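# Move the coaster can onto the turntable's orange spot

## Task

Pick up the can sitting on the coaster and set it upright on the orange spot of the turntable, without disturbing the other cans already standing on the turntable.

## Robot and tools

Robot: two Doosan M1013 arms, left_arm and right_arm, each carrying a Robotiq 140 two-finger gripper whose fingers cannot fold. Calibrated base positions: left_arm (-0.049, +0.586, 0) m, right_arm (-0.026, -0.567, 0) m, both almost unrotated. A two-camera stand is fixed to the floor behind the arms. Each wrist has a camera: cam_left_wrist and cam_right_wrist, both 896x504 images, plus a Wrist depth line giving a 7x7 grid of median distances (rows from the top left, separated by ' / ', '-' meaning no value).

Frame: every pose, velocity and target is in the scene frame. Its origin sits at table-top height, halfway between the nominal bases; +z points up, +x points out over the table, and left_arm is on the +y side. Image left/right does not match arm names. Reported hand poses may be off by a few centimetres. In a gripper's own frame the fingers point along +z and close along y. end_effector_position is the point between the pads when fully closed; fingertips extend roughly 33 mm past it at gaps up to 40 mm, only about 9 mm when wide open.

Row layout (used by execute_actions and move): one flat list of 20 numbers covering both arms, even if only one moves. First the left arm: x, y, z (metres, absolute position in the scene frame), qw, qx, qy, qz (absolute orientation, w first), then gripper position, force_limit, speed. Then the same ten for the right arm. The last three of each half lie in [-1, 1]. The pose is a place to go to, not an offset. To hold an arm still, resend exactly its last reported pose and its gripper numbers every time; to keep an orientation, repeat the same quaternion rather than copying the drifting reported one.

Gripper numbers: position +1 is fully open (140 mm), about -0.8 puts the pads together, -1 closes until blocked. force_limit sets grip force (roughly 14 N at -1 up to 58 N at +1 on narrow parts); speed sets closing rate (about 30 mm/s at -1, 250 at +1), and faster closing squeezes harder. Both default to +1. A 0 is a real command, so resend the previous values to leave a gripper alone. object_status: 0 moving, 1 blocked while opening, 2 blocked while closing (a grip), 3 reached target or pads met. Close with -1 and confirm status 2. To tighten, raise force_limit and nudge position between -1 and -0.98; to loosen, open and reclose slowly. position_measured is in counts (3 open, 230 pads meeting). Off-centre grips on a seated object can push with one finger only.

execute_actions(actions, cameras): actions is a list of actions; each action is a list of up to 15 rows, one per 1/30 s control step, the last row repeated if fewer. A target more than 0.6 m from the gripper's current position along any gripper axis gets the action refused. Each step the controller clips the command to 70 mm and 16 degrees from the measured pose, so one action may fall short; the result's Hand target shows where the arm is actually heading. Three control steps are normally still running when the result arrives, so plan from your last commanded pose. Images appear only for an empty actions list or when cameras names them (["all"] for both).

move(target, speed, blend, stop_force, zero, blocking, cameras): drives both grippers in straight lines to absolute target rows (one row or a list of up to 15). speed is m/s, 0.002 to 2, default 0.25 (rotation capped at twice that in rad/s), one value or one per target. blend (m) rounds corners in a list; 0 stops at each. stop_force (10 to 80 N, shared) ends an arm's path when it feels that much push along its travel; use it only slowly and without turning the gripper, and drop it when backing off a contact. zero=true re-zeroes the force reading first. blocking=false returns after about 0.5 s while the motion continues (not allowed with stop_force). Moves last at most 10 s and do not avoid obstacles. The result adds a move: line with the outcome (done, off_target, moving, held, fault) and limits such as paced or held. Keep paths away from an arm's own base.

wait(seconds 0 to 10) lets time pass holding commands. stop brakes a running move. zoom_image(camera, region [x0,y0,x1,y1] in pixels, at most 504 by 504) enlarges part of the latest image from that camera. read_manual gives licence texts. finished_scene(scene) ends the current scene, given its number; it is irreversible.

Result lines: joint positions, Joint torques, External joint torques (outside load per joint, including held weight), Flange force along the gripper axes (noisy, includes held weight), velocities, step readings of hand position, Tool commands, and warnings such as MOTOR HOT.

Avoid: arm stops. A torque fault (joint contact torque at its limit: waist and shoulder 295, elbow 139, wrist joints 39.1 N m) or a 144 N outside force stops that arm for 10 s; overheating from holding loads, stretching out or straining toward unreachable poses brakes it 30 to 60 s. The arms are stiff, so aiming even slightly into a firm surface can fault. Never let the arms press or collide with each other or close a gripper on the other's fingers; a clearance check helps but is not complete. Do not drop the can, knock over the other cans, release anything while moving, slam into the table or turntable, or let anything leave the table. Occasional small disturbances may nudge loose objects.

Each tool is called by a JSON object that holds its "name" and its "arguments".

## Session

{"name": "execute_actions", "arguments": {"actions": []}}

Scene clock: 0.00 s.
left_arm: end_effector_position=(+0.1451, +0.2737, +0.2485) position_measured=3 object_status=3 end_effector_quat_wxyz=(+0.014, +0.759, +0.177, +0.626) | right_arm: end_effector_position=(+0.2665, -0.2274, +0.3839) position_measured=3 object_status=3 end_effector_quat_wxyz=(-0.474, +0.311, +0.822, +0.056)
Joint positions: left_arm=[-1.966 0.104 2.399 0.946 1.731 -1.303] | right_arm=[0.367 0.094 1.852 0.691 1.927 -0.542]
Joint velocities: within noise
Joint torques (N m): no reading
External joint torques (N m): no reading
Flange force (N): no reading
Wrist depth (mm): cam_left_wrist=[- 2884 1881 2732 2449 - 2257 / 181 249 - - 1778 1937 2238 / 180 226 - - 2297 - 1952 / 183 126 582 - - 133 111 / 90 116 - 446 491 413 96 / - 349 373 414 460 412 96 / - 316 334 340 - 393 -] | cam_right_wrist=[- 2861 2829 2861 - 773 738 / 321 2710 - - - - - / 340 397 2258 - - 644 - / 359 121 - - 606 139 - / 91 118 - - - - 93 / 91 505 - - - 419 98 / - 499 501 - 398 381 -]
Hand target: left_arm +0.1451, +0.2737, +0.2485; +0.014, +0.759, +0.177, +0.626 | right_arm +0.2665, -0.2274, +0.3839; -0.474, +0.311, +0.822, +0.056
Tool commands: left_gripper/position=+1.0 left_gripper/force_limit=+1.0 left_gripper/speed=+1.0 right_gripper/position=+1.0 right_gripper/force_limit=+1.0 right_gripper/speed=+1.0

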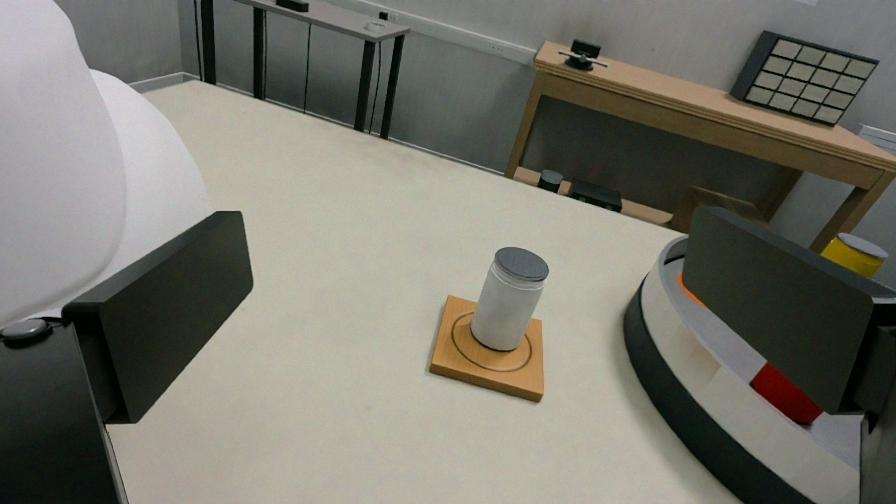

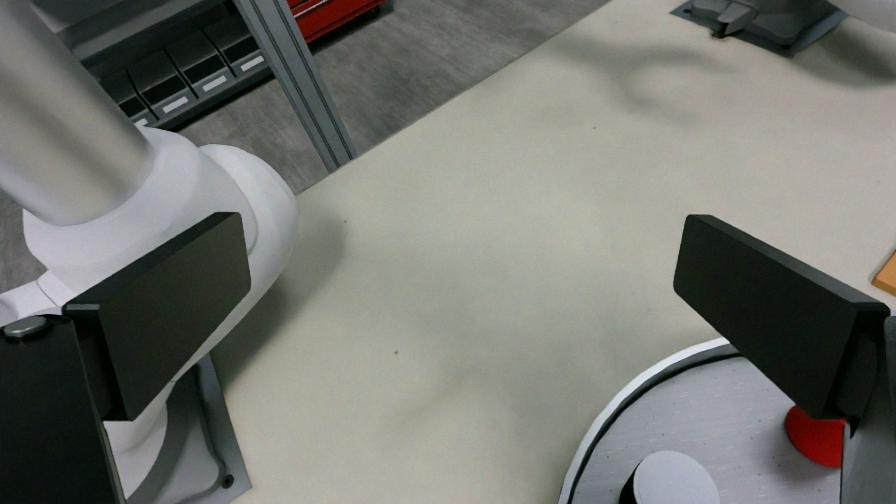

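{"name": "move", "arguments": {"target": [0.57,0.06,0.42,0,1,0,0,1,1,1,0.2665,-0.2274,0.3839,-0.474,0.311,0.822,0.056,1,1,1], "speed": 0.4, "cameras": ["cam_left_wrist"]}}

Scene clock: 3.20 s.
left_arm: end_effector_position=(+0.5700, +0.0600, +0.4200) position_measured=3 object_status=3 end_effector_quat_wxyz=(+0.000, +1.000, +0.000, +0.000) | right_arm: end_effector_position=(+0.2665, -0.2274, +0.3839) position_measured=3 object_status=3 end_effector_quat_wxyz=(-0.474, +0.311, +0.822, +0.056)
Joint positions: left_arm=[-0.741 0.421 1.088 0 1.632 0.823] | right_arm=[0.367 0.094 1.852 0.69 1.927 -0.542]
Joint torques (N m): left_arm=[-2.01 -81.94 -41.06 4.57 0.03 0.04] | right_arm=[0.34 -47.32 -40.32 5.13 1.26 0.03]
External joint torques (N m): left_arm=[2.17 -2.99 -1.2 -0.2 -0.08 -0.04] | right_arm=[-0.39 -1.26 1.4 -0.45 0.37 -0.04]
Flange force (N): left_arm=[0.0 -3.4 -1.9] | right_arm=[-0.7 -4.4 1.8]
Wrist depth (mm): cam_left_wrist=[- - 483 485 438 438 486 / - 493 493 475 455 421 468 / - 524 - 493 493 488 470 / - 117 570 512 519 133 109 / 90 108 515 536 543 467 96 / - 101 - - 543 - 96 / - - - - - - -] | cam_right_wrist=[2384 2710 2710 2710 - 729 841 / 320 2549 2798 3140 - - - / 344 396 2682 - - - - / 359 121 634 - - 139 - / 91 127 - 593 - - 93 / 91 512 - - - 421 98 / - 499 - - 395 315 -]
Hand target: left_arm +0.5700, +0.0600, +0.4200; +0.000, +1.000, +0.000, +0.000 | right_arm +0.2665, -0.2274, +0.3839; -0.474, +0.311, +0.822, +0.056
Off the commanded pose: left_arm 0.000 m, 0 deg | right_arm 0.000 m, 0 deg.
move: done
Images, in order (width x height): cam_left_wrist 896x504.

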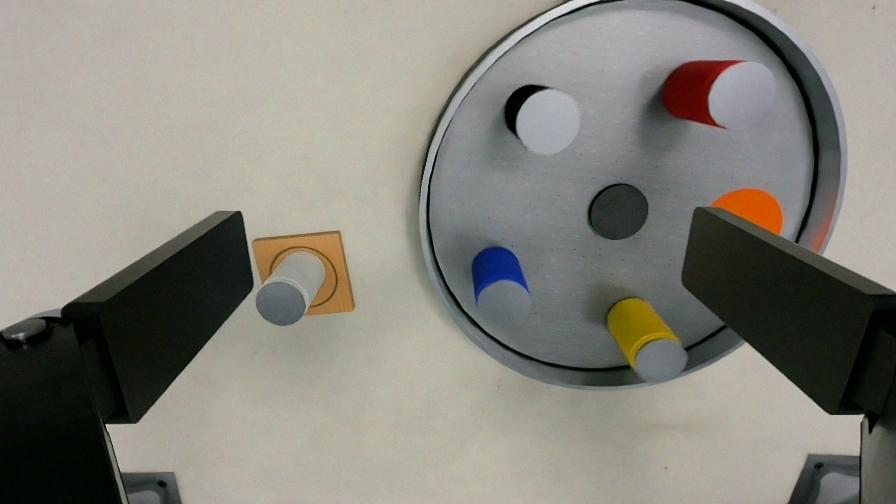

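{"name": "move", "arguments": {"target": [0.4,0.242,0.25,0,0.7071,-0.7071,0,1,1,1,0.3,-0.6,0.45,-0.474,0.311,0.822,0.056,1,1,1], "speed": 0.4, "cameras": ["cam_left_wrist"]}}

Scene clock: 6.43 s.
left_arm: end_effector_position=(+0.4000, +0.2420, +0.2500) position_measured=3 object_status=3 end_effector_quat_wxyz=(+0.000, +0.707, -0.707, +0.000) | right_arm: end_effector_position=(+0.3000, -0.6000, +0.4500) position_measured=3 object_status=3 end_effector_quat_wxyz=(-0.474, +0.311, +0.822, +0.056)
Joint positions: left_arm=[-0.709 0.062 1.853 0 1.226 2.426] | right_arm=[-0.278 0.086 1.736 0.165 2.303 -1.136]
Joint torques (N m): left_arm=[-2 -44.76 -39.2 4.2 -0.18 -0.03] | right_arm=[-0.57 -46.44 -40.24 5.02 1.86 -0.01]
External joint torques (N m): left_arm=[1.93 -1.6 -0.73 -0.15 0.14 0.03] | right_arm=[0.6 -1.54 1.16 -0.5 0.42 0]
Flange force (N): left_arm=[-3.4 -1.3 -2.1] | right_arm=[1.7 -1.4 3.8]
Wrist depth (mm): cam_left_wrist=[330 337 336 338 339 346 347 / 348 349 355 340 351 373 364 / 366 371 374 277 - 376 388 / - 126 397 394 414 133 399 / 90 116 409 - 428 142 96 / - 434 465 466 451 460 96 / - - 482 483 - - -] | cam_right_wrist=[2994 2600 2994 398 400 986 - / - 2926 2710 470 446 - - / 2893 2452 473 499 512 - 590 / 2499 121 508 544 662 139 542 / 91 118 637 679 - - 93 / - - - - - - 98 / - 1609 567 - - - -]
Hand target: left_arm +0.4000, +0.2420, +0.2500; +0.000, +0.707, -0.707, +0.000 | right_arm +0.3000, -0.6000, +0.4500; -0.474, +0.311, +0.822, +0.056
Off the commanded pose: left_arm 0.000 m, 0 deg | right_arm 0.000 m, 0 deg.
move: done
Images, in order (width x height): cam_left_wrist 896x504.

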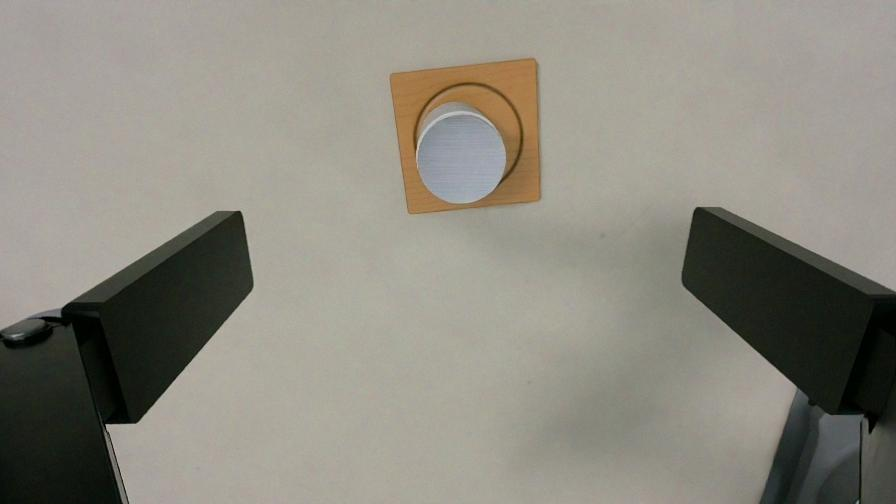

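{"name": "move", "arguments": {"target": [0.401,0.237,0.068,0,0.7071,-0.7071,0,1,1,1,0.3,-0.6,0.45,-0.474,0.311,0.822,0.056,1,1,1], "cameras": ["cam_left_wrist"]}}

{"name": "move", "arguments": {"target": [0.401,0.237,0.068,0,0.7071,-0.7071,0,-1,-0.6,-1,0.3,-0.6,0.45,-0.474,0.311,0.822,0.056,1,1,1], "cameras": ["cam_left_wrist"]}}

Scene clock: 8.10 s.
left_arm: end_effector_position=(+0.4010, +0.2370, +0.0681) position_measured=3 object_status=3 end_effector_quat_wxyz=(+0.000, +0.707, -0.707, +0.000) | right_arm: end_effector_position=(+0.3000, -0.6000, +0.4500) position_measured=3 object_status=3 end_effector_quat_wxyz=(-0.474, +0.311, +0.822, +0.056)
Joint positions: left_arm=[-0.714 0.224 2.038 0 0.879 2.42] | right_arm=[-0.278 0.086 1.736 0.165 2.303 -1.136]
Joint torques (N m): left_arm=[-1.96 -53.33 -32.16 3.47 -0.06 0.04] | right_arm=[0.49 -46.22 -40.37 4.99 1.82 0.01]
External joint torques (N m): left_arm=[2.09 -2.96 -0.58 -0.14 0.02 -0.04] | right_arm=[-0.55 -1.66 1.33 -0.48 0.46 -0.02]
Flange force (N): left_arm=[-4.6 0.0 -3.9] | right_arm=[1.3 -3.4 4.1]
Wrist depth (mm): cam_left_wrist=[169 169 172 172 173 178 176 / 178 181 178 171 172 185 186 / 194 188 190 142 180 196 197 / 196 126 201 97 99 142 203 / 90 116 216 102 104 217 96 / - 225 230 109 232 237 96 / - 244 244 248 251 253 -] | cam_right_wrist=[- 2739 2893 385 2429 841 - / - 2710 2654 466 450 839 764 / 2627 - 468 496 512 - 571 / 2524 118 507 544 - 139 550 / 91 119 660 614 - - 93 / - - - - - 539 98 / - 1551 - - - - -]
Hand target: left_arm +0.4010, +0.2370, +0.0680; +0.000, +0.707, -0.707, +0.000 | right_arm +0.3000, -0.6000, +0.4500; -0.474, +0.311, +0.822, +0.056
Off the commanded pose: left_arm 0.000 m, 0 deg | right_arm 0.000 m, 0 deg.
move: done
Images, in order (width x height): cam_left_wrist 896x504.

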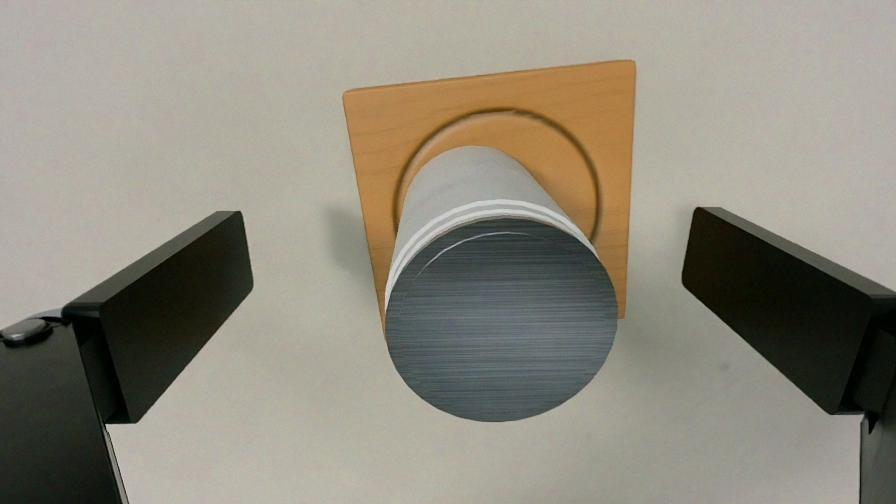

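Scene clock: 11.40 s.
left_arm: end_effector_position=(+0.4010, +0.2370, +0.0680) position_measured=151 object_status=0 end_effector_quat_wxyz=(+0.000, +0.707, -0.707, +0.000) | right_arm: end_effector_position=(+0.3000, -0.6000, +0.4500) position_measured=3 object_status=3 end_effector_quat_wxyz=(-0.474, +0.311, +0.822, +0.056)
Joint positions: left_arm=[-0.714 0.224 2.038 0 0.879 2.42] | right_arm=[-0.278 0.086 1.736 0.165 2.303 -1.136]
Joint torques (N m): left_arm=[-2.31 -51.32 -30.43 3.3 0.03 0.04] | right_arm=[0.43 -46.61 -40.32 5.03 1.86 0.01]
External joint torques (N m): left_arm=[2.29 -4.38 -2.14 0.01 -0.06 -0.04] | right_arm=[-0.43 -1.41 1.23 -0.52 0.42 -0.02]
Flange force (N): left_arm=[-4.3 -0.9 -6.6] | right_arm=[1.0 -3.0 3.6]
Wrist depth (mm): cam_left_wrist=[169 170 171 172 173 175 176 / 178 180 178 171 171 184 187 / 187 189 188 138 178 196 196 / 198 199 130 97 102 204 208 / 208 83 92 102 102 91 217 / - - - 109 109 - 71 / - - - 248 - - 68] | cam_right_wrist=[- 2524 2768 395 400 - - / - 3065 2861 471 446 - - / 2682 2524 472 495 506 736 554 / 2362 121 506 530 688 139 541 / 91 118 629 631 631 - 93 / 91 1542 - - - - 98 / - 1446 - - - - -]
Hand target: left_arm +0.4010, +0.2370, +0.0680; +0.000, +0.707, -0.707, +0.000 | right_arm +0.3000, -0.6000, +0.4500; -0.474, +0.311, +0.822, +0.056
Off the commanded pose: left_arm 0.000 m, 0 deg | right_arm 0.000 m, 0 deg.
move: done
Images, in order (width x height): cam_left_wrist 896x504.

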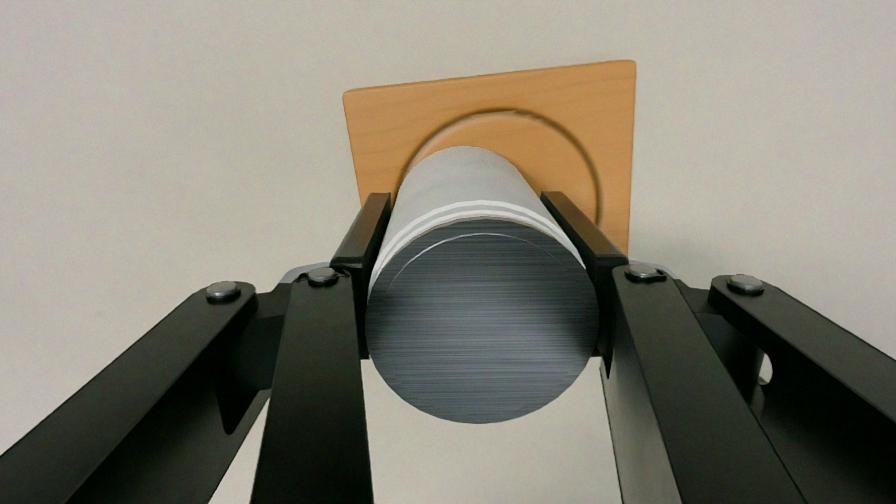

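{"name": "move", "arguments": {"target": [[0.401,0.237,0.21,0,0.7071,-0.7071,0,-1,-0.6,-1,0.3,-0.6,0.45,-0.474,0.311,0.822,0.056,1,1,1],[0.48,-0.29,0.25,0,0.7071,-0.7071,0,-1,-0.6,-1,0.3,-0.6,0.45,-0.474,0.311,0.822,0.056,1,1,1]], "speed": [0.15,0.3], "blend": 0.05, "cameras": ["cam_left_wrist"]}}

Scene clock: 15.00 s.
left_arm: end_effector_position=(+0.4800, -0.2900, +0.2500) position_measured=151 object_status=2 end_effector_quat_wxyz=(+0.000, +0.707, -0.707, +0.000) | right_arm: end_effector_position=(+0.3000, -0.6000, +0.4500) position_measured=3 object_status=3 end_effector_quat_wxyz=(-0.474, +0.311, +0.822, +0.056)
Joint positions: left_arm=[-1.055 0.846 0.69 0 1.605 2.08] | right_arm=[-0.278 0.086 1.736 0.165 2.303 -1.136]
Joint torques (N m): left_arm=[-2.15 -118.2 -41.98 4.53 -0.06 0.04] | right_arm=[0.29 -46.4 -40.37 5.02 1.84 0.03]
External joint torques (N m): left_arm=[2.28 -2.65 -0.43 -0.2 0.02 -0.04] | right_arm=[-0.3 -1.5 1.34 -0.51 0.44 -0.04]
Flange force (N): left_arm=[-5.1 0.5 -0.6] | right_arm=[1.1 -3.0 4.0]
Wrist depth (mm): cam_left_wrist=[323 327 328 329 331 333 336 / 340 338 341 302 343 353 353 / 358 361 310 132 311 369 - / 376 334 119 97 107 328 - / - 83 92 102 102 91 76 / - - - 109 108 - 70 / - - - 409 - - 68] | cam_right_wrist=[- 2549 3029 395 395 795 950 / - 2861 2710 471 443 - 748 / 2893 2682 472 496 506 - 558 / - 121 512 536 - 139 545 / 91 118 657 647 633 - 94 / 91 1579 - - 596 - 98 / - 1532 - - - - -]
Hand target: left_arm +0.4800, -0.2900, +0.2500; +0.000, +0.707, -0.707, +0.000 | right_arm +0.3000, -0.6000, +0.4500; -0.474, +0.311, +0.822, +0.056
Off the commanded pose: left_arm 0.000 m, 0 deg | right_arm 0.000 m, 0 deg.
move: done
Images, in order (width x height): cam_left_wrist 896x504.

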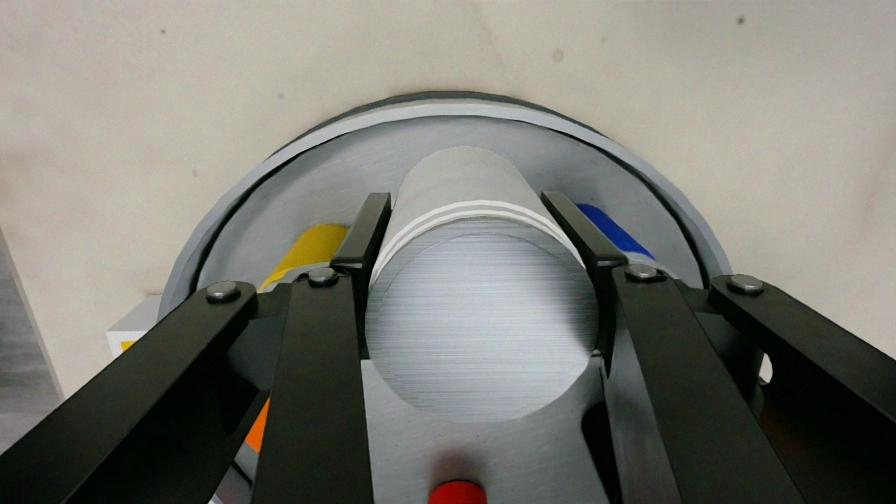

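{"name": "wait", "arguments": {"seconds": 0.3, "cameras": ["cam_left_wrist"]}}

{"name": "wait", "arguments": {"seconds": 0.6, "cameras": ["cam_left_wrist"]}}

Scene clock: 15.63 s.
left_arm: end_effector_position=(+0.4800, -0.2900, +0.2500) position_measured=151 object_status=2 end_effector_quat_wxyz=(+0.000, +0.707, -0.707, +0.000) | right_arm: end_effector_position=(+0.3000, -0.6000, +0.4500) position_measured=3 object_status=3 end_effector_quat_wxyz=(-0.474, +0.311, +0.822, +0.056)
Joint positions: left_arm=[-1.055 0.846 0.69 0 1.605 2.08] | right_arm=[-0.278 0.086 1.736 0.165 2.303 -1.136]
Joint torques (N m): left_arm=[-2.19 -117.08 -42.87 4.53 -0.16 0.08] | right_arm=[0.1 -46.06 -40.46 5 1.84 0.06]
External joint torques (N m): left_arm=[2.28 -3.8 0.37 -0.2 0.11 -0.08] | right_arm=[-0.12 -2.08 1.37 -0.48 0.44 -0.07]
Flange force (N): left_arm=[-10.6 3.9 0.8] | right_arm=[1.8 -3.0 4.7]
Wrist depth (mm): cam_left_wrist=[324 326 329 330 332 - 334 / 342 343 341 301 316 353 352 / 362 367 310 132 312 360 377 / 384 331 119 97 107 335 388 / 395 83 92 102 102 91 80 / - - - 109 108 - 70 / - - - 406 - - 68] | cam_right_wrist=[- 2475 3029 395 395 - - / - 2829 2600 470 446 841 - / 2710 2524 466 495 508 - 609 / 2475 118 502 531 - 139 519 / 91 118 664 647 - - 94 / 91 1800 - - - - 98 / - - - - - - -]
Hand target: left_arm +0.4800, -0.2900, +0.2500; +0.000, +0.707, -0.707, +0.000 | right_arm +0.3000, -0.6000, +0.4500; -0.474, +0.311, +0.822, +0.056
Tool commands: left_gripper/position=-1.0 left_gripper/force_limit=-0.6 left_gripper/speed=-1.0 right_gripper/position=+1.0 right_gripper/force_limit=+1.0 right_gripper/speed=+1.0
Off the commanded pose: left_arm 0.000 m, 0 deg | right_arm 0.000 m, 0 deg.
wait: 0.30 s; at rest from the start
Images, in order (width x height): cam_left_wrist 896x504.

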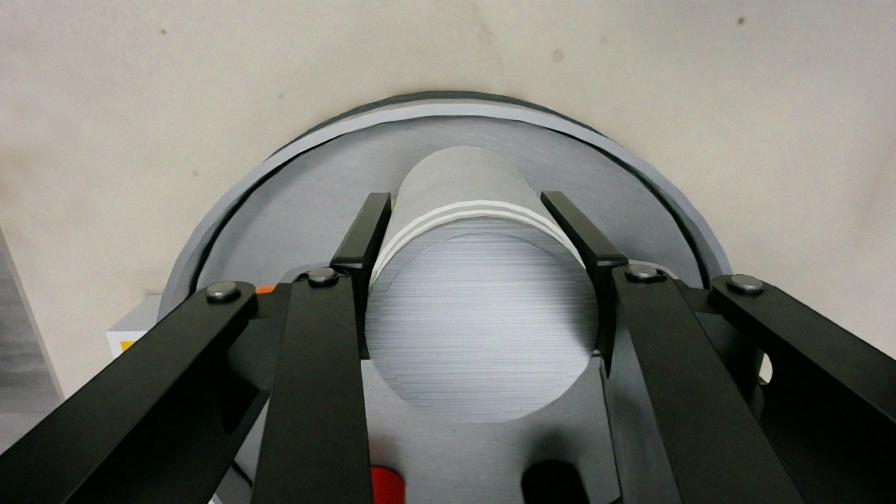

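Scene clock: 16.23 s.
left_arm: end_effector_position=(+0.4800, -0.2900, +0.2500) position_measured=151 object_status=2 end_effector_quat_wxyz=(+0.000, +0.707, -0.707, +0.000) | right_arm: end_effector_position=(+0.3000, -0.6000, +0.4500) position_measured=3 object_status=3 end_effector_quat_wxyz=(-0.474, +0.311, +0.822, +0.056)
Joint positions: left_arm=[-1.055 0.846 0.69 0 1.605 2.08] | right_arm=[-0.278 0.086 1.736 0.165 2.303 -1.136]
Joint torques (N m): left_arm=[-2.12 -116.88 -42.83 4.55 -0.19 0] | right_arm=[-0.05 -46.46 -40.36 5.01 1.92 0.05]
External joint torques (N m): left_arm=[1.62 -3.8 0.44 -0.24 0.15 0] | right_arm=[0.02 -1.08 1.45 -0.51 0.35 -0.06]
Flange force (N): left_arm=[-10.5 4.5 0.9] | right_arm=[0.7 -2.2 3.9]
Wrist depth (mm): cam_left_wrist=[324 324 326 321 332 333 338 / 342 339 334 300 346 352 369 / 360 362 310 132 311 366 378 / 379 330 126 96 107 334 401 / 402 83 92 102 102 91 80 / - - - 109 108 - 71 / - - - 405 - - 68] | cam_right_wrist=[- 2627 3102 395 401 - 903 / - 2798 2600 468 445 - - / 2829 2627 469 492 506 - 568 / 2549 118 512 541 696 140 541 / 91 127 676 636 - - 94 / - 636 585 612 523 - 98 / - - - - - 498 -]
Hand target: left_arm +0.4800, -0.2900, +0.2500; +0.000, +0.707, -0.707, +0.000 | right_arm +0.3000, -0.6000, +0.4500; -0.474, +0.311, +0.822, +0.056
Tool commands: left_gripper/position=-1.0 left_gripper/force_limit=-0.6 left_gripper/speed=-1.0 right_gripper/position=+1.0 right_gripper/force_limit=+1.0 right_gripper/speed=+1.0
Off the commanded pose: left_arm 0.000 m, 0 deg | right_arm 0.000 m, 0 deg.
wait: 0.60 s; at rest by 0.17 s
Images, in order (width x height): cam_left_wrist 896x504.

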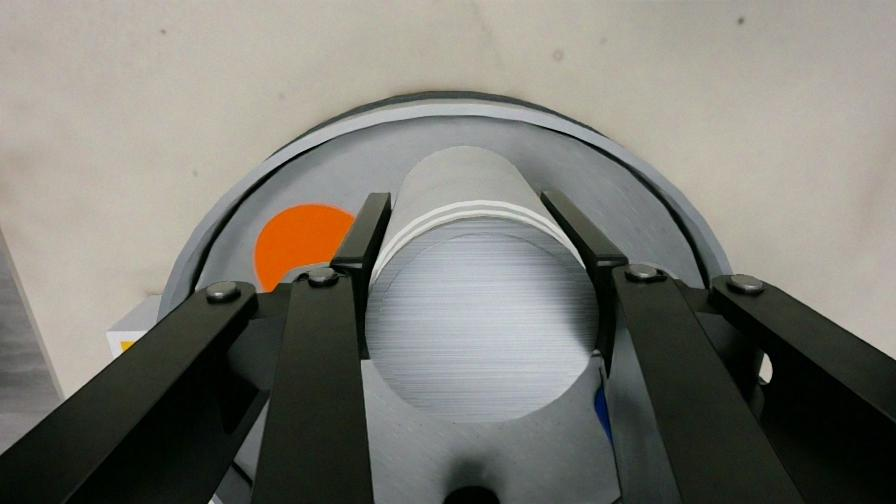

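{"name": "move", "arguments": {"target": [0.46,0.2,0.25,0,0.7071,-0.7071,0,-1,-0.6,-1,0.48,-0.42,0.45,0,0.7071,-0.7071,0,1,1,1], "speed": 0.4, "cameras": ["cam_right_wrist"]}}

{"name": "wait", "arguments": {"seconds": 1, "cameras": ["cam_right_wrist"]}}

{"name": "wait", "arguments": {"seconds": 2, "cameras": ["cam_right_wrist"]}}

{"name": "wait", "arguments": {"seconds": 6, "cameras": ["cam_right_wrist"]}}

Scene clock: 20.50 s.
left_arm: end_effector_position=(+0.4600, +0.2000, +0.2500) position_measured=151 object_status=2 end_effector_quat_wxyz=(+0.000, +0.707, -0.707, +0.000) | right_arm: end_effector_position=(+0.4800, -0.4200, +0.4500) position_measured=3 object_status=3 end_effector_quat_wxyz=(+0.000, +0.707, -0.707, +0.000)
Joint positions: left_arm=[-0.697 0.176 1.723 0 1.242 2.438] | right_arm=[0.272 -0.054 1.605 0 1.59 -2.925]
Joint torques (N m): left_arm=[-2.7 -57.57 -40.07 4.24 -0.15 0.02] | right_arm=[0.27 -35.42 -44.03 4.83 -0.45 0.33]
External joint torques (N m): left_arm=[2.76 -0.47 0.13 -0.17 0.1 -0.02] | right_arm=[-0.33 -1.05 1.61 -0.52 0.45 -0.33]
Flange force (N): left_arm=[-3.8 -2.0 -0.3] | right_arm=[2.4 3.8 2.2]
Wrist depth (mm): cam_left_wrist=[- - 337 336 337 342 346 / 347 - 351 355 355 362 364 / 362 - 369 126 358 381 387 / 383 409 110 97 102 401 409 / - 83 92 102 102 91 91 / - - - 109 107 - 70 / - - - 486 - - 68] | cam_right_wrist=[1314 525 - 529 - - 522 / 1446 580 - - 579 - - / 1514 - - - - - - / 1579 118 581 570 586 139 - / 91 118 586 610 626 - 93 / 91 1839 639 647 639 - 98 / - 1788 655 677 751 - -]
Hand target: left_arm +0.4600, +0.2000, +0.2500; +0.000, +0.707, -0.707, +0.000 | right_arm +0.4800, -0.4200, +0.4500; +0.000, +0.707, -0.707, +0.000
Off the commanded pose: left_arm 0.000 m, 0 deg | right_arm 0.000 m, 0 deg.
move: done
Images, in order (width x height): cam_right_wrist 896x504.

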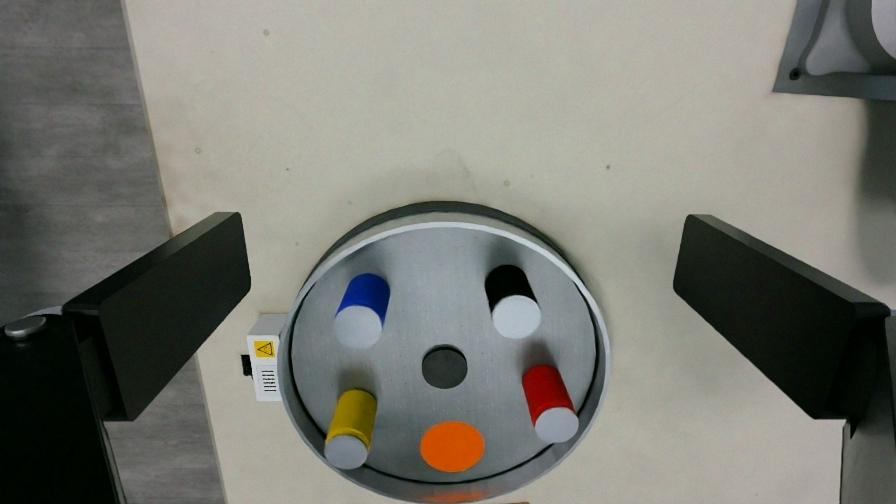

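Scene clock: 21.50 s.
left_arm: end_effector_position=(+0.4600, +0.2000, +0.2500) position_measured=151 object_status=2 end_effector_quat_wxyz=(+0.000, +0.707, -0.707, +0.000) | right_arm: end_effector_position=(+0.4800, -0.4200, +0.4500) position_measured=3 object_status=3 end_effector_quat_wxyz=(+0.000, +0.707, -0.707, +0.000)
Joint positions: left_arm=[-0.697 0.176 1.723 0 1.242 2.438] | right_arm=[0.272 -0.054 1.605 0 1.59 -2.925]
Joint torques (N m): left_arm=[-2.15 -57.27 -40.25 4.25 -0.16 0.06] | right_arm=[0.23 -36.45 -43.87 4.86 -0.4 0.04]
External joint torques (N m): left_arm=[2.23 -1.27 0.15 -0.17 0.12 -0.06] | right_arm=[-0.39 0.4 1.57 -0.57 0.39 -0.04]
Flange force (N): left_arm=[-3.9 -0.4 -0.7] | right_arm=[1.3 1.5 2.1]
Wrist depth (mm): cam_left_wrist=[331 - 337 337 350 343 344 / 342 362 350 350 353 361 360 / 370 357 367 126 365 381 385 / 386 395 108 96 107 396 396 / - 83 92 102 102 91 78 / - - - 109 108 - 70 / - - - 502 - - 68] | cam_right_wrist=[1407 - - 519 - - 529 / 1463 554 - - - - - / 1570 595 - - - - - / 1551 118 575 566 612 139 - / 91 118 602 610 607 - 93 / - 1800 639 644 653 - 98 / - 2076 658 681 687 - -]
Hand target: left_arm +0.4600, +0.2000, +0.2500; +0.000, +0.707, -0.707, +0.000 | right_arm +0.4800, -0.4200, +0.4500; +0.000, +0.707, -0.707, +0.000
Tool commands: left_gripper/position=-1.0 left_gripper/force_limit=-0.6 left_gripper/speed=-1.0 right_gripper/position=+1.0 right_gripper/force_limit=+1.0 right_gripper/speed=+1.0
Off the commanded pose: left_arm 0.000 m, 0 deg | right_arm 0.000 m, 0 deg.
wait: 1.00 s; at rest by 0.17 s
Images, in order (width x height): cam_right_wrist 896x504.

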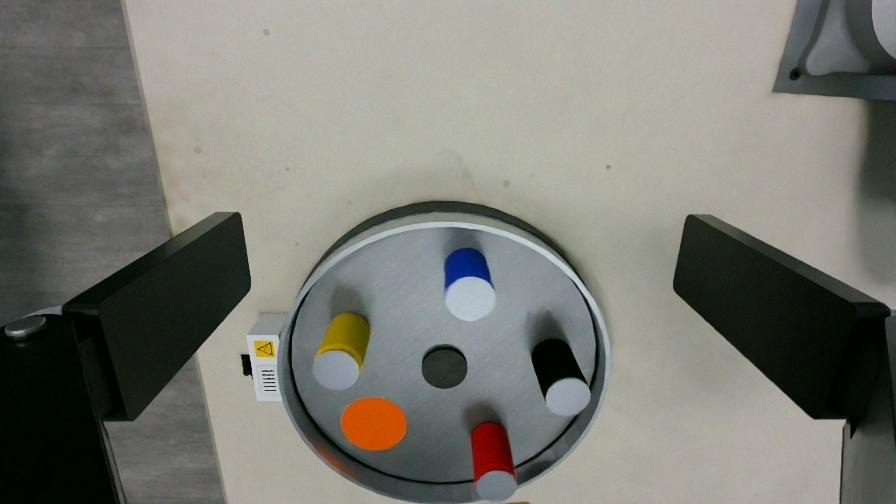

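Scene clock: 23.50 s.
left_arm: end_effector_position=(+0.4600, +0.2000, +0.2500) position_measured=151 object_status=2 end_effector_quat_wxyz=(+0.000, +0.707, -0.707, +0.000) | right_arm: end_effector_position=(+0.4800, -0.4200, +0.4500) position_measured=3 object_status=3 end_effector_quat_wxyz=(+0.000, +0.707, -0.707, +0.000)
Joint positions: left_arm=[-0.697 0.176 1.723 0 1.242 2.438] | right_arm=[0.272 -0.054 1.605 0 1.59 -2.925]
Joint torques (N m): left_arm=[-2.31 -57.44 -40.35 4.3 -0.12 0.02] | right_arm=[0.35 -35.92 -44.09 4.78 -0.38 0.01]
External joint torques (N m): left_arm=[2.23 -0.7 0.27 -0.23 0.07 -0.02] | right_arm=[-0.42 -0.69 1.58 -0.47 0.38 -0.01]
Flange force (N): left_arm=[-3.6 -1.0 -0.2] | right_arm=[1.8 3.2 2.2]
Wrist depth (mm): cam_left_wrist=[331 336 336 340 339 341 345 / 345 350 351 352 353 - 365 / 368 369 372 126 366 381 391 / 386 391 119 97 107 102 422 / 404 83 92 102 102 91 77 / - - - 107 107 - 70 / - - - - - - 68] | cam_right_wrist=[1327 - - - - - 528 / 1430 - - - - - - / 1471 603 - - - 637 - / 1551 118 581 575 606 139 - / 91 118 613 610 610 - 93 / - 1879 634 655 637 - 98 / - 1907 669 681 - - -]
Hand target: left_arm +0.4600, +0.2000, +0.2500; +0.000, +0.707, -0.707, +0.000 | right_arm +0.4800, -0.4200, +0.4500; +0.000, +0.707, -0.707, +0.000
Tool commands: left_gripper/position=-1.0 left_gripper/force_limit=-0.6 left_gripper/speed=-1.0 right_gripper/position=+1.0 right_gripper/force_limit=+1.0 right_gripper/speed=+1.0
Off the commanded pose: left_arm 0.000 m, 0 deg | right_arm 0.000 m, 0 deg.
wait: 2.00 s; at rest by 0.17 s
Images, in order (width x height): cam_right_wrist 896x504.

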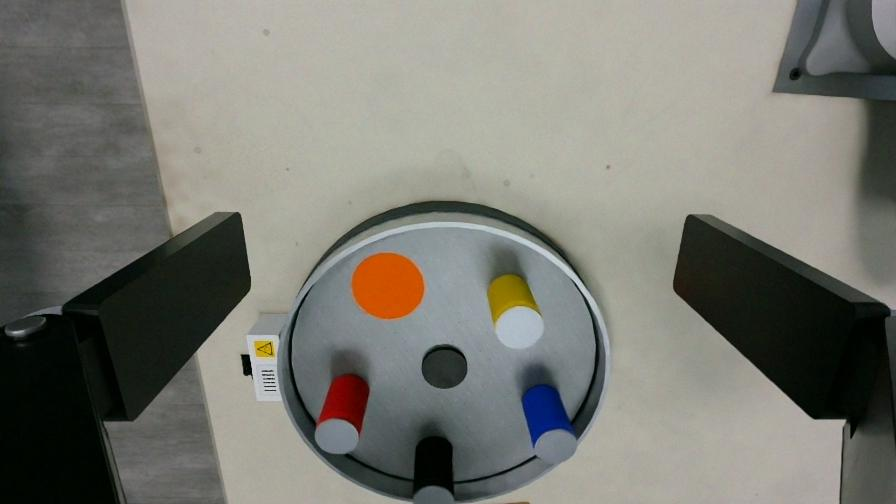

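Scene clock: 29.50 s.
left_arm: end_effector_position=(+0.4600, +0.2000, +0.2500) position_measured=151 object_status=2 end_effector_quat_wxyz=(+0.000, +0.707, -0.707, +0.000) | right_arm: end_effector_position=(+0.4800, -0.4200, +0.4500) position_measured=3 object_status=3 end_effector_quat_wxyz=(+0.000, +0.707, -0.707, +0.000)
Joint positions: left_arm=[-0.697 0.176 1.723 0 1.242 2.438] | right_arm=[0.272 -0.054 1.605 0 1.59 -2.925]
Joint torques (N m): left_arm=[-2.08 -57.02 -40.41 4.23 -0.17 0.06] | right_arm=[-0.5 -35.73 -44.1 4.8 -0.39 0.03]
External joint torques (N m): left_arm=[2.25 -1.31 0.38 -0.15 0.13 -0.06] | right_arm=[0.45 -1.2 1.56 -0.48 0.39 -0.03]
Flange force (N): left_arm=[-4.3 -0.1 -0.4] | right_arm=[0.4 4.4 2.2]
Wrist depth (mm): cam_left_wrist=[332 330 336 339 341 - 347 / 351 342 - 379 355 365 361 / 367 374 377 126 363 - 388 / 378 391 110 97 107 396 397 / - 83 92 102 102 91 78 / - - - 107 107 - 70 / - - - - - - 68] | cam_right_wrist=[1355 - - - - - 529 / 1384 - 572 581 - - - / 1542 - 639 592 - - - / 1629 118 541 565 595 139 610 / 91 139 580 613 604 - 94 / 91 1852 645 657 644 - 98 / - 1921 662 687 - - -]
Hand target: left_arm +0.4600, +0.2000, +0.2500; +0.000, +0.707, -0.707, +0.000 | right_arm +0.4800, -0.4200, +0.4500; +0.000, +0.707, -0.707, +0.000
Tool commands: left_gripper/position=-1.0 left_gripper/force_limit=-0.6 left_gripper/speed=-1.0 right_gripper/position=+1.0 right_gripper/force_limit=+1.0 right_gripper/speed=+1.0
Off the commanded pose: left_arm 0.000 m, 0 deg | right_arm 0.000 m, 0 deg.
wait: 6.00 s; at rest by 0.17 s
Images, in order (width x height): cam_right_wrist 896x504.

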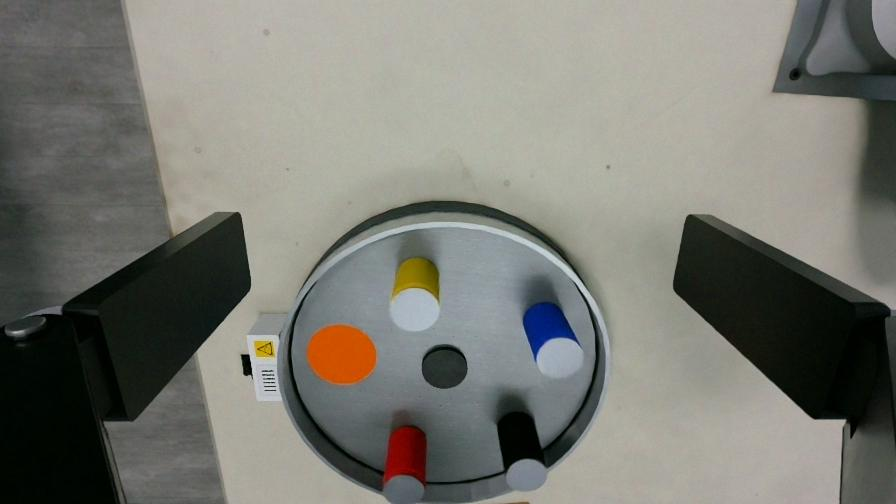

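{"name": "move", "arguments": {"target": [0.49,-0.08,0.27,0,0.7071,-0.7071,0,-1,-0.6,-1,0.48,-0.42,0.45,0,0.7071,-0.7071,0,1,1,1], "speed": 0.3, "cameras": ["cam_left_wrist","cam_right_wrist"]}}

{"name": "wait", "arguments": {"seconds": 1.5, "cameras": ["cam_left_wrist"]}}

{"name": "wait", "arguments": {"seconds": 1.5, "cameras": ["cam_left_wrist"]}}

Scene clock: 31.40 s.
left_arm: end_effector_position=(+0.4900, -0.0799, +0.2700) position_measured=151 object_status=2 end_effector_quat_wxyz=(+0.000, +0.707, -0.707, +0.000) | right_arm: end_effector_position=(+0.4800, -0.4200, +0.4500) position_measured=3 object_status=3 end_effector_quat_wxyz=(+0.000, +0.707, -0.707, +0.000)
Joint positions: left_arm=[-0.924 0.513 1.219 0 1.409 2.21] | right_arm=[0.272 -0.054 1.605 0 1.59 -2.925]
Joint torques (N m): left_arm=[-2.35 -90.54 -42.31 4.48 -0.19 0.04] | right_arm=[0.58 -35.81 -44.18 4.85 -0.37 0.01]
External joint torques (N m): left_arm=[2.18 -2.71 0.48 -0.22 0.15 -0.04] | right_arm=[-0.58 -0.81 1.75 -0.54 0.37 -0.01]
Flange force (N): left_arm=[-5.9 1.6 -0.3] | right_arm=[2.2 3.6 2.5]
Wrist depth (mm): cam_left_wrist=[291 298 300 300 303 241 290 / 317 313 317 314 321 256 378 / 388 330 330 131 336 340 399 / 406 334 126 97 107 356 424 / 1373 83 92 102 102 91 85 / - - - 109 107 - 70 / - - - 517 - - 68] | cam_right_wrist=[1430 - 532 - 555 - 519 / 1422 - - - - - 579 / 1497 602 - - - 614 - / 1532 118 579 572 584 139 - / 91 127 600 610 619 - 93 / 91 711 639 653 648 - 98 / - - 572 669 698 - -]
Hand target: left_arm +0.4900, -0.0800, +0.2700; +0.000, +0.707, -0.707, +0.000 | right_arm +0.4800, -0.4200, +0.4500; +0.000, +0.707, -0.707, +0.000
Off the commanded pose: left_arm 0.000 m, 0 deg | right_arm 0.000 m, 0 deg.
move: done

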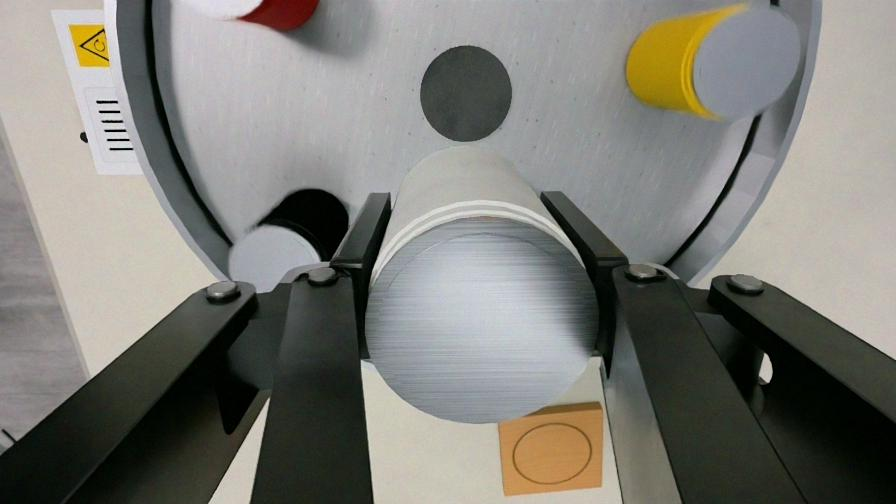

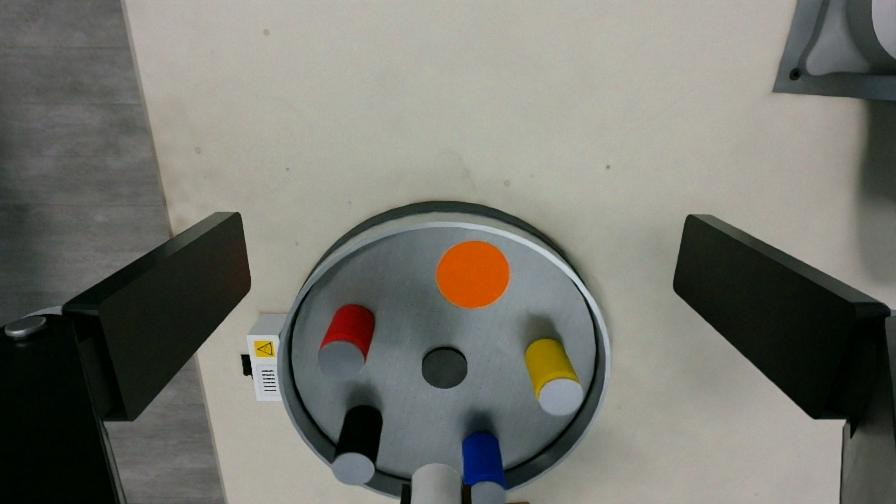

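Scene clock: 32.90 s.
left_arm: end_effector_position=(+0.4900, -0.0800, +0.2700) position_measured=151 object_status=2 end_effector_quat_wxyz=(+0.000, +0.707, -0.707, +0.000) | right_arm: end_effector_position=(+0.4800, -0.4200, +0.4500) position_measured=3 object_status=3 end_effector_quat_wxyz=(+0.000, +0.707, -0.707, +0.000)
Joint positions: left_arm=[-0.924 0.513 1.219 0 1.409 2.21] | right_arm=[0.272 -0.054 1.605 0 1.59 -2.925]
Joint torques (N m): left_arm=[-2.24 -91.08 -42.08 4.49 -0.15 0.03] | right_arm=[0.33 -35.73 -44.11 4.82 -0.42 0.07]
External joint torques (N m): left_arm=[2.2 -1.94 0.32 -0.24 0.11 -0.03] | right_arm=[-0.32 -1.33 1.53 -0.5 0.43 -0.07]
Flange force (N): left_arm=[-4.7 0.5 -0.3] | right_arm=[2.0 4.2 2.1]
Wrist depth (mm): cam_left_wrist=[290 298 300 301 305 305 306 / 315 310 317 313 322 324 370 / 379 327 328 131 336 338 401 / 411 402 126 96 107 347 419 / 1366 83 92 102 102 91 78 / - - - 108 107 - 70 / - - - 515 - - 68] | cam_right_wrist=[1341 - - - - - 519 / 1415 - 567 - 577 566 - / 1488 - - 622 - - - / 1589 118 571 566 593 139 - / 91 117 599 617 617 - 93 / 91 1866 640 652 660 - 98 / - 1879 723 676 669 - -]
Hand target: left_arm +0.4900, -0.0800, +0.2700; +0.000, +0.707, -0.707, +0.000 | right_arm +0.4800, -0.4200, +0.4500; +0.000, +0.707, -0.707, +0.000
Tool commands: left_gripper/position=-1.0 left_gripper/force_limit=-0.6 left_gripper/speed=-1.0 right_gripper/position=+1.0 right_gripper/force_limit=+1.0 right_gripper/speed=+1.0
Off the commanded pose: left_arm 0.000 m, 0 deg | right_arm 0.000 m, 0 deg.
wait: 1.50 s; at rest by 0.17 s
Images, in order (width x height): cam_left_wrist 896x504.

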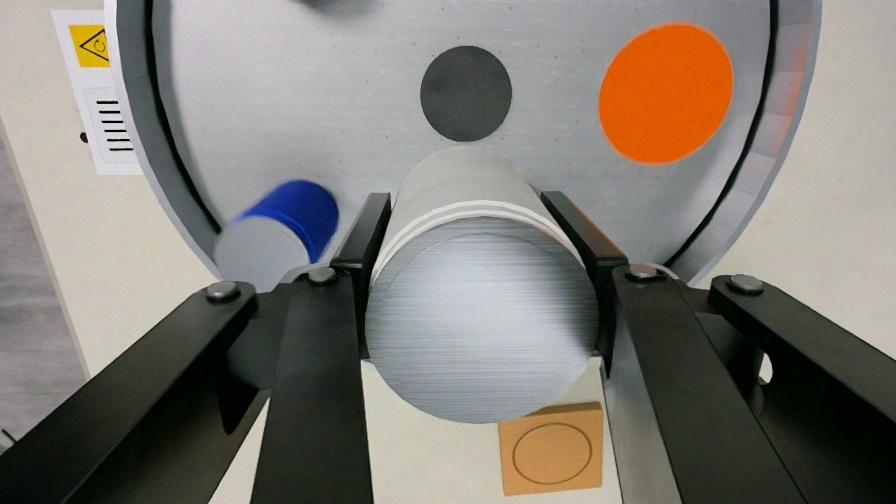

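Scene clock: 34.40 s.
left_arm: end_effector_position=(+0.4900, -0.0800, +0.2700) position_measured=151 object_status=2 end_effector_quat_wxyz=(+0.000, +0.707, -0.707, +0.000) | right_arm: end_effector_position=(+0.4800, -0.4200, +0.4500) position_measured=3 object_status=3 end_effector_quat_wxyz=(+0.000, +0.707, -0.707, +0.000)
Joint positions: left_arm=[-0.924 0.513 1.219 0 1.409 2.21] | right_arm=[0.272 -0.054 1.605 0 1.59 -2.925]
Joint torques (N m): left_arm=[-1.92 -90.64 -42.18 4.45 -0.16 0.03] | right_arm=[0.37 -35.13 -43.95 4.81 -0.39 0.03]
External joint torques (N m): left_arm=[1.97 -1.7 0.6 -0.21 0.11 -0.03] | right_arm=[-0.4 -1.61 1.45 -0.49 0.39 -0.03]
Flange force (N): left_arm=[-4.7 0.9 0.2] | right_arm=[2.1 4.5 2.0]
Wrist depth (mm): cam_left_wrist=[296 298 300 300 305 308 352 / 356 313 318 315 320 243 - / 379 327 326 131 335 337 - / - 321 126 96 106 347 420 / 1352 83 92 102 102 91 76 / - - - 109 108 - 70 / - - - 506 - - 68] | cam_right_wrist=[1341 - - - - 526 516 / 1422 - - - - - 571 / 1506 - - - - 604 585 / 1560 118 571 570 568 139 647 / 91 139 590 614 629 - 93 / 91 1763 648 657 655 - 98 / - 2027 669 676 721 - -]
Hand target: left_arm +0.4900, -0.0800, +0.2700; +0.000, +0.707, -0.707, +0.000 | right_arm +0.4800, -0.4200, +0.4500; +0.000, +0.707, -0.707, +0.000
Tool commands: left_gripper/position=-1.0 left_gripper/force_limit=-0.6 left_gripper/speed=-1.0 right_gripper/position=+1.0 right_gripper/force_limit=+1.0 right_gripper/speed=+1.0
Off the commanded pose: left_arm 0.000 m, 0 deg | right_arm 0.000 m, 0 deg.
wait: 1.50 s; at rest by 0.17 s
Images, in order (width x height): cam_left_wrist 896x504.

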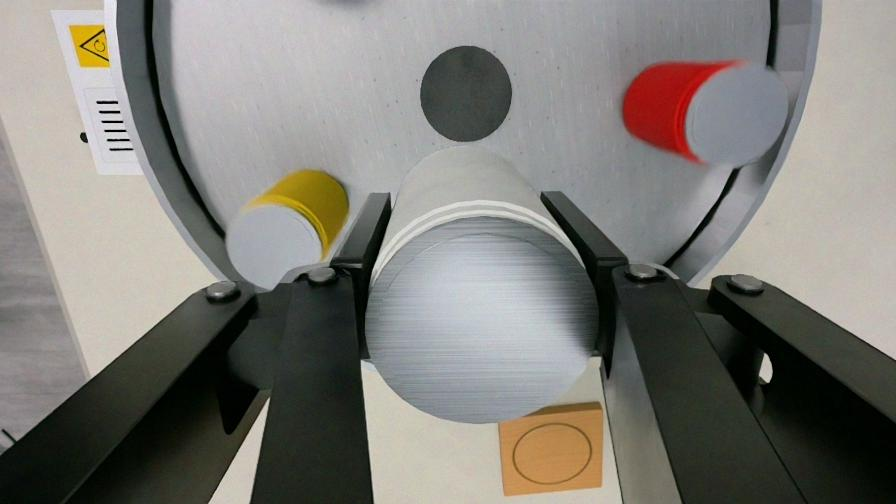

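{"name": "move", "arguments": {"target": [0.486,-0.119,0.14,0,0.7071,-0.7071,0,-1,-0.6,-1,0.48,-0.42,0.45,0,0.7071,-0.7071,0,1,1,1], "cameras": ["cam_right_wrist"]}}

{"name": "move", "arguments": {"target": [0.486,-0.119,0.08,0,0.7071,-0.7071,0,-1,-0.6,-1,0.48,-0.42,0.45,0,0.7071,-0.7071,0,1,1,1], "speed": 0.012, "stop_force": 10}}

{"name": "move", "arguments": {"target": [0.486,-0.119,0.2,0,0.7071,-0.7071,0,-1,-0.6,-1,0.48,-0.42,0.45,0,0.7071,-0.7071,0,1,1,1]}}

Scene clock: 36.33 s.
left_arm: end_effector_position=(+0.4860, -0.1190, +0.1401) position_measured=151 object_status=2 end_effector_quat_wxyz=(+0.000, +0.707, -0.707, +0.000) | right_arm: end_effector_position=(+0.4800, -0.4200, +0.4500) position_measured=3 object_status=3 end_effector_quat_wxyz=(+0.000, +0.707, -0.707, +0.000)
Joint positions: left_arm=[-0.954 0.614 1.296 0 1.231 2.18] | right_arm=[0.272 -0.054 1.605 0 1.59 -2.925]
Joint torques (N m): left_arm=[-2.01 -96.42 -40.38 4.24 0.15 0.02] | right_arm=[0.24 -36.21 -44.05 4.79 -0.36 0.06]
External joint torques (N m): left_arm=[1.87 -3.89 0.4 -0.17 -0.19 -0.02] | right_arm=[-0.28 -0.41 1.53 -0.47 0.36 -0.06]
Flange force (N): left_arm=[-7.1 2.8 -1.5] | right_arm=[1.5 2.8 2.2]
Wrist depth (mm): cam_left_wrist=[180 181 182 184 184 186 149 / 190 191 193 194 195 196 197 / 201 201 203 133 204 208 210 / 212 213 130 97 107 218 222 / 223 83 92 102 102 91 218 / - - - 109 109 - 70 / - - - 217 - - 68] | cam_right_wrist=[1355 541 - - - - 525 / 1407 - - - 603 - - / 1542 - - - - - 597 / 1551 118 576 568 607 139 - / 91 118 606 616 575 - 93 / 91 1866 660 628 652 - 98 / - 1980 679 442 572 - -]
Hand target: left_arm +0.4860, -0.1190, +0.1400; +0.000, +0.707, -0.707, +0.000 | right_arm +0.4800, -0.4200, +0.4500; +0.000, +0.707, -0.707, +0.000
Off the commanded pose: left_arm 0.000 m, 0 deg | right_arm 0.000 m, 0 deg.
move: done
Images, in order (width x height): cam_right_wrist 896x504.

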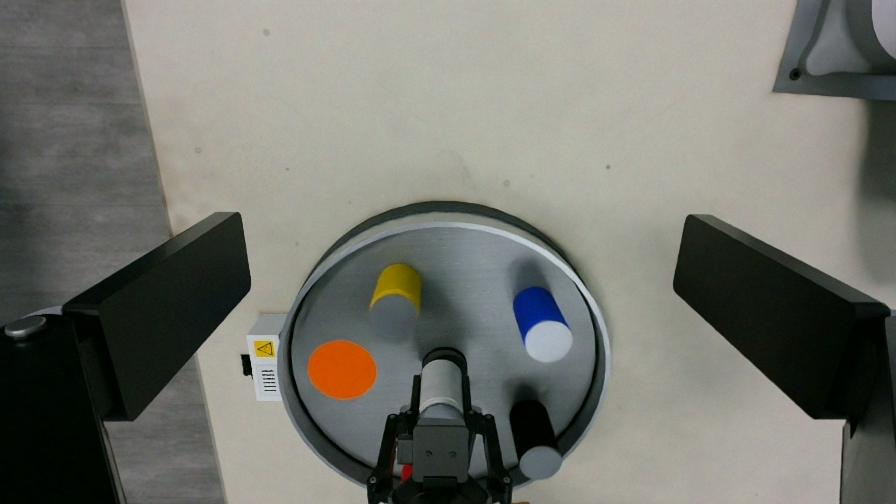

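Scene clock: 38.37 s.
left_arm: end_effector_position=(+0.4860, -0.1191, +0.1231) position_measured=151 object_status=2 end_effector_quat_wxyz=(+0.000, +0.707, -0.707, +0.000) | right_arm: end_effector_position=(+0.4800, -0.4200, +0.4500) position_measured=3 object_status=3 end_effector_quat_wxyz=(+0.000, +0.707, -0.707, +0.000)
Joint positions: left_arm=[-0.954 0.624 1.312 0 1.205 2.18] | right_arm=[0.272 -0.054 1.605 0 1.59 -2.925]
Joint torques (N m): left_arm=[-0.09 -85.57 -31.73 4.62 0.59 0] | right_arm=[0.44 -35.54 -44.17 4.78 -0.37 0.11]
External joint torques (N m): left_arm=[0.27 -14.91 -7.72 -0.59 -0.62 0] | right_arm=[-0.38 -1.65 1.57 -0.45 0.37 -0.11]
Flange force (N): left_arm=[-3.0 1.9 -14.9] | right_arm=[2.3 4.7 2.2]
Wrist depth (mm): cam_left_wrist=[110 146 168 168 170 170 172 / 115 171 176 177 179 180 158 / 185 185 186 138 186 190 144 / 194 195 131 96 106 200 203 / 204 83 92 102 102 91 211 / - - - 109 109 - 70 / - - - 244 - - 68] | cam_right_wrist=[1341 - - 544 - - 521 / 1430 - - - - - - / 1551 626 - - - - - / 1551 118 593 575 552 139 628 / 91 118 602 616 612 - 93 / 91 1879 642 585 640 - 98 / - 1996 762 480 664 - -]
Hand target: left_arm +0.4860, -0.1191, +0.1231; +0.000, +0.707, -0.707, +0.000 | right_arm +0.4800, -0.4200, +0.4500; +0.000, +0.707, -0.707, +0.000
Off the commanded pose: left_arm 0.043 m, 0 deg | right_arm 0.000 m, 0 deg.
move: contact (left_arm)

Scene clock: 39.27 s.
left_arm: end_effector_position=(+0.4860, -0.1190, +0.1999) position_measured=151 object_status=2 end_effector_quat_wxyz=(+0.000, +0.707, -0.707, +0.000) | right_arm: end_effector_position=(+0.4800, -0.4200, +0.4500) position_measured=3 object_status=3 end_effector_quat_wxyz=(+0.000, +0.707, -0.707, +0.000)
Joint positions: left_arm=[-0.954 0.585 1.233 0 1.323 2.18] | right_arm=[0.272 -0.054 1.605 0 1.59 -2.925]
Joint torques (N m): left_arm=[-2.11 -96.02 -41.16 4.35 -0.27 0.01] | right_arm=[0.24 -35.2 -43.87 4.77 -0.42 0.05]
External joint torques (N m): left_arm=[2.38 -2.58 0.17 -0.16 0.22 -0.01] | right_arm=[-0.18 -2.05 1.26 -0.44 0.43 -0.05]
Flange force (N): left_arm=[-5.1 0.5 -1.2] | right_arm=[1.9 5.0 1.6]
Wrist depth (mm): cam_left_wrist=[229 235 236 238 239 240 239 / 232 242 250 249 252 254 251 / 172 207 262 132 264 270 265 / 247 276 126 97 106 281 283 / 350 83 92 102 102 91 80 / - - - 108 108 - 70 / - - - 315 - - 68] | cam_right_wrist=[1355 537 - - 540 - 524 / 1415 - 567 - - 567 580 / 1514 - - - - - - / 1589 118 581 568 568 139 - / 91 118 604 610 620 - 93 / - 1839 658 634 657 727 98 / - 1893 625 466 775 - -]
Hand target: left_arm +0.4860, -0.1190, +0.2000; +0.000, +0.707, -0.707, +0.000 | right_arm +0.4800, -0.4200, +0.4500; +0.000, +0.707, -0.707, +0.000
Off the commanded pose: left_arm 0.000 m, 0 deg | right_arm 0.000 m, 0 deg.
move: done

{"name": "move", "arguments": {"target": [0.3525,-0.1205,0.23,0,0.7071,-0.7071,0,-1,-0.6,-1,0.48,-0.42,0.45,0,0.7071,-0.7071,0,1,1,1]}}

Scene clock: 40.93 s.
left_arm: end_effector_position=(+0.3526, -0.1205, +0.2300) position_measured=151 object_status=2 end_effector_quat_wxyz=(+0.000, +0.707, -0.707, +0.000) | right_arm: end_effector_position=(+0.4800, -0.4200, +0.4500) position_measured=3 object_status=3 end_effector_quat_wxyz=(+0.000, +0.707, -0.707, +0.000)
Joint positions: left_arm=[-1.09 0.456 1.381 0 1.305 2.045] | right_arm=[0.272 -0.054 1.605 0 1.59 -2.925]
Joint torques (N m): left_arm=[-0.99 -84.23 -41.17 4.45 -0.14 0.08] | right_arm=[0.08 -35.78 -43.81 4.88 -0.44 0.02]
External joint torques (N m): left_arm=[1.13 -2.37 0.39 -0.28 0.09 -0.08] | right_arm=[-0.09 -1.1 1.3 -0.56 0.45 -0.02]
Flange force (N): left_arm=[-4.6 1.1 -0.7] | right_arm=[1.3 3.6 1.6]
Wrist depth (mm): cam_left_wrist=[262 263 265 194 265 321 320 / 276 277 278 196 283 338 339 / 291 290 293 131 292 346 359 / 308 310 126 97 106 368 - / 323 83 92 102 102 91 80 / - - - 109 107 - 70 / - - - 455 - - 68] | cam_right_wrist=[1348 - - - - - 521 / 1422 - - - - - - / 1480 - - - - - 561 / 1609 118 592 568 623 139 596 / 91 118 599 604 603 - 93 / 91 - 644 645 645 - 98 / - 2027 665 687 452 - -]
Hand target: left_arm +0.3525, -0.1205, +0.2300; +0.000, +0.707, -0.707, +0.000 | right_arm +0.4800, -0.4200, +0.4500; +0.000, +0.707, -0.707, +0.000
Off the commanded pose: left_arm 0.000 m, 0 deg | right_arm 0.000 m, 0 deg.
move: done


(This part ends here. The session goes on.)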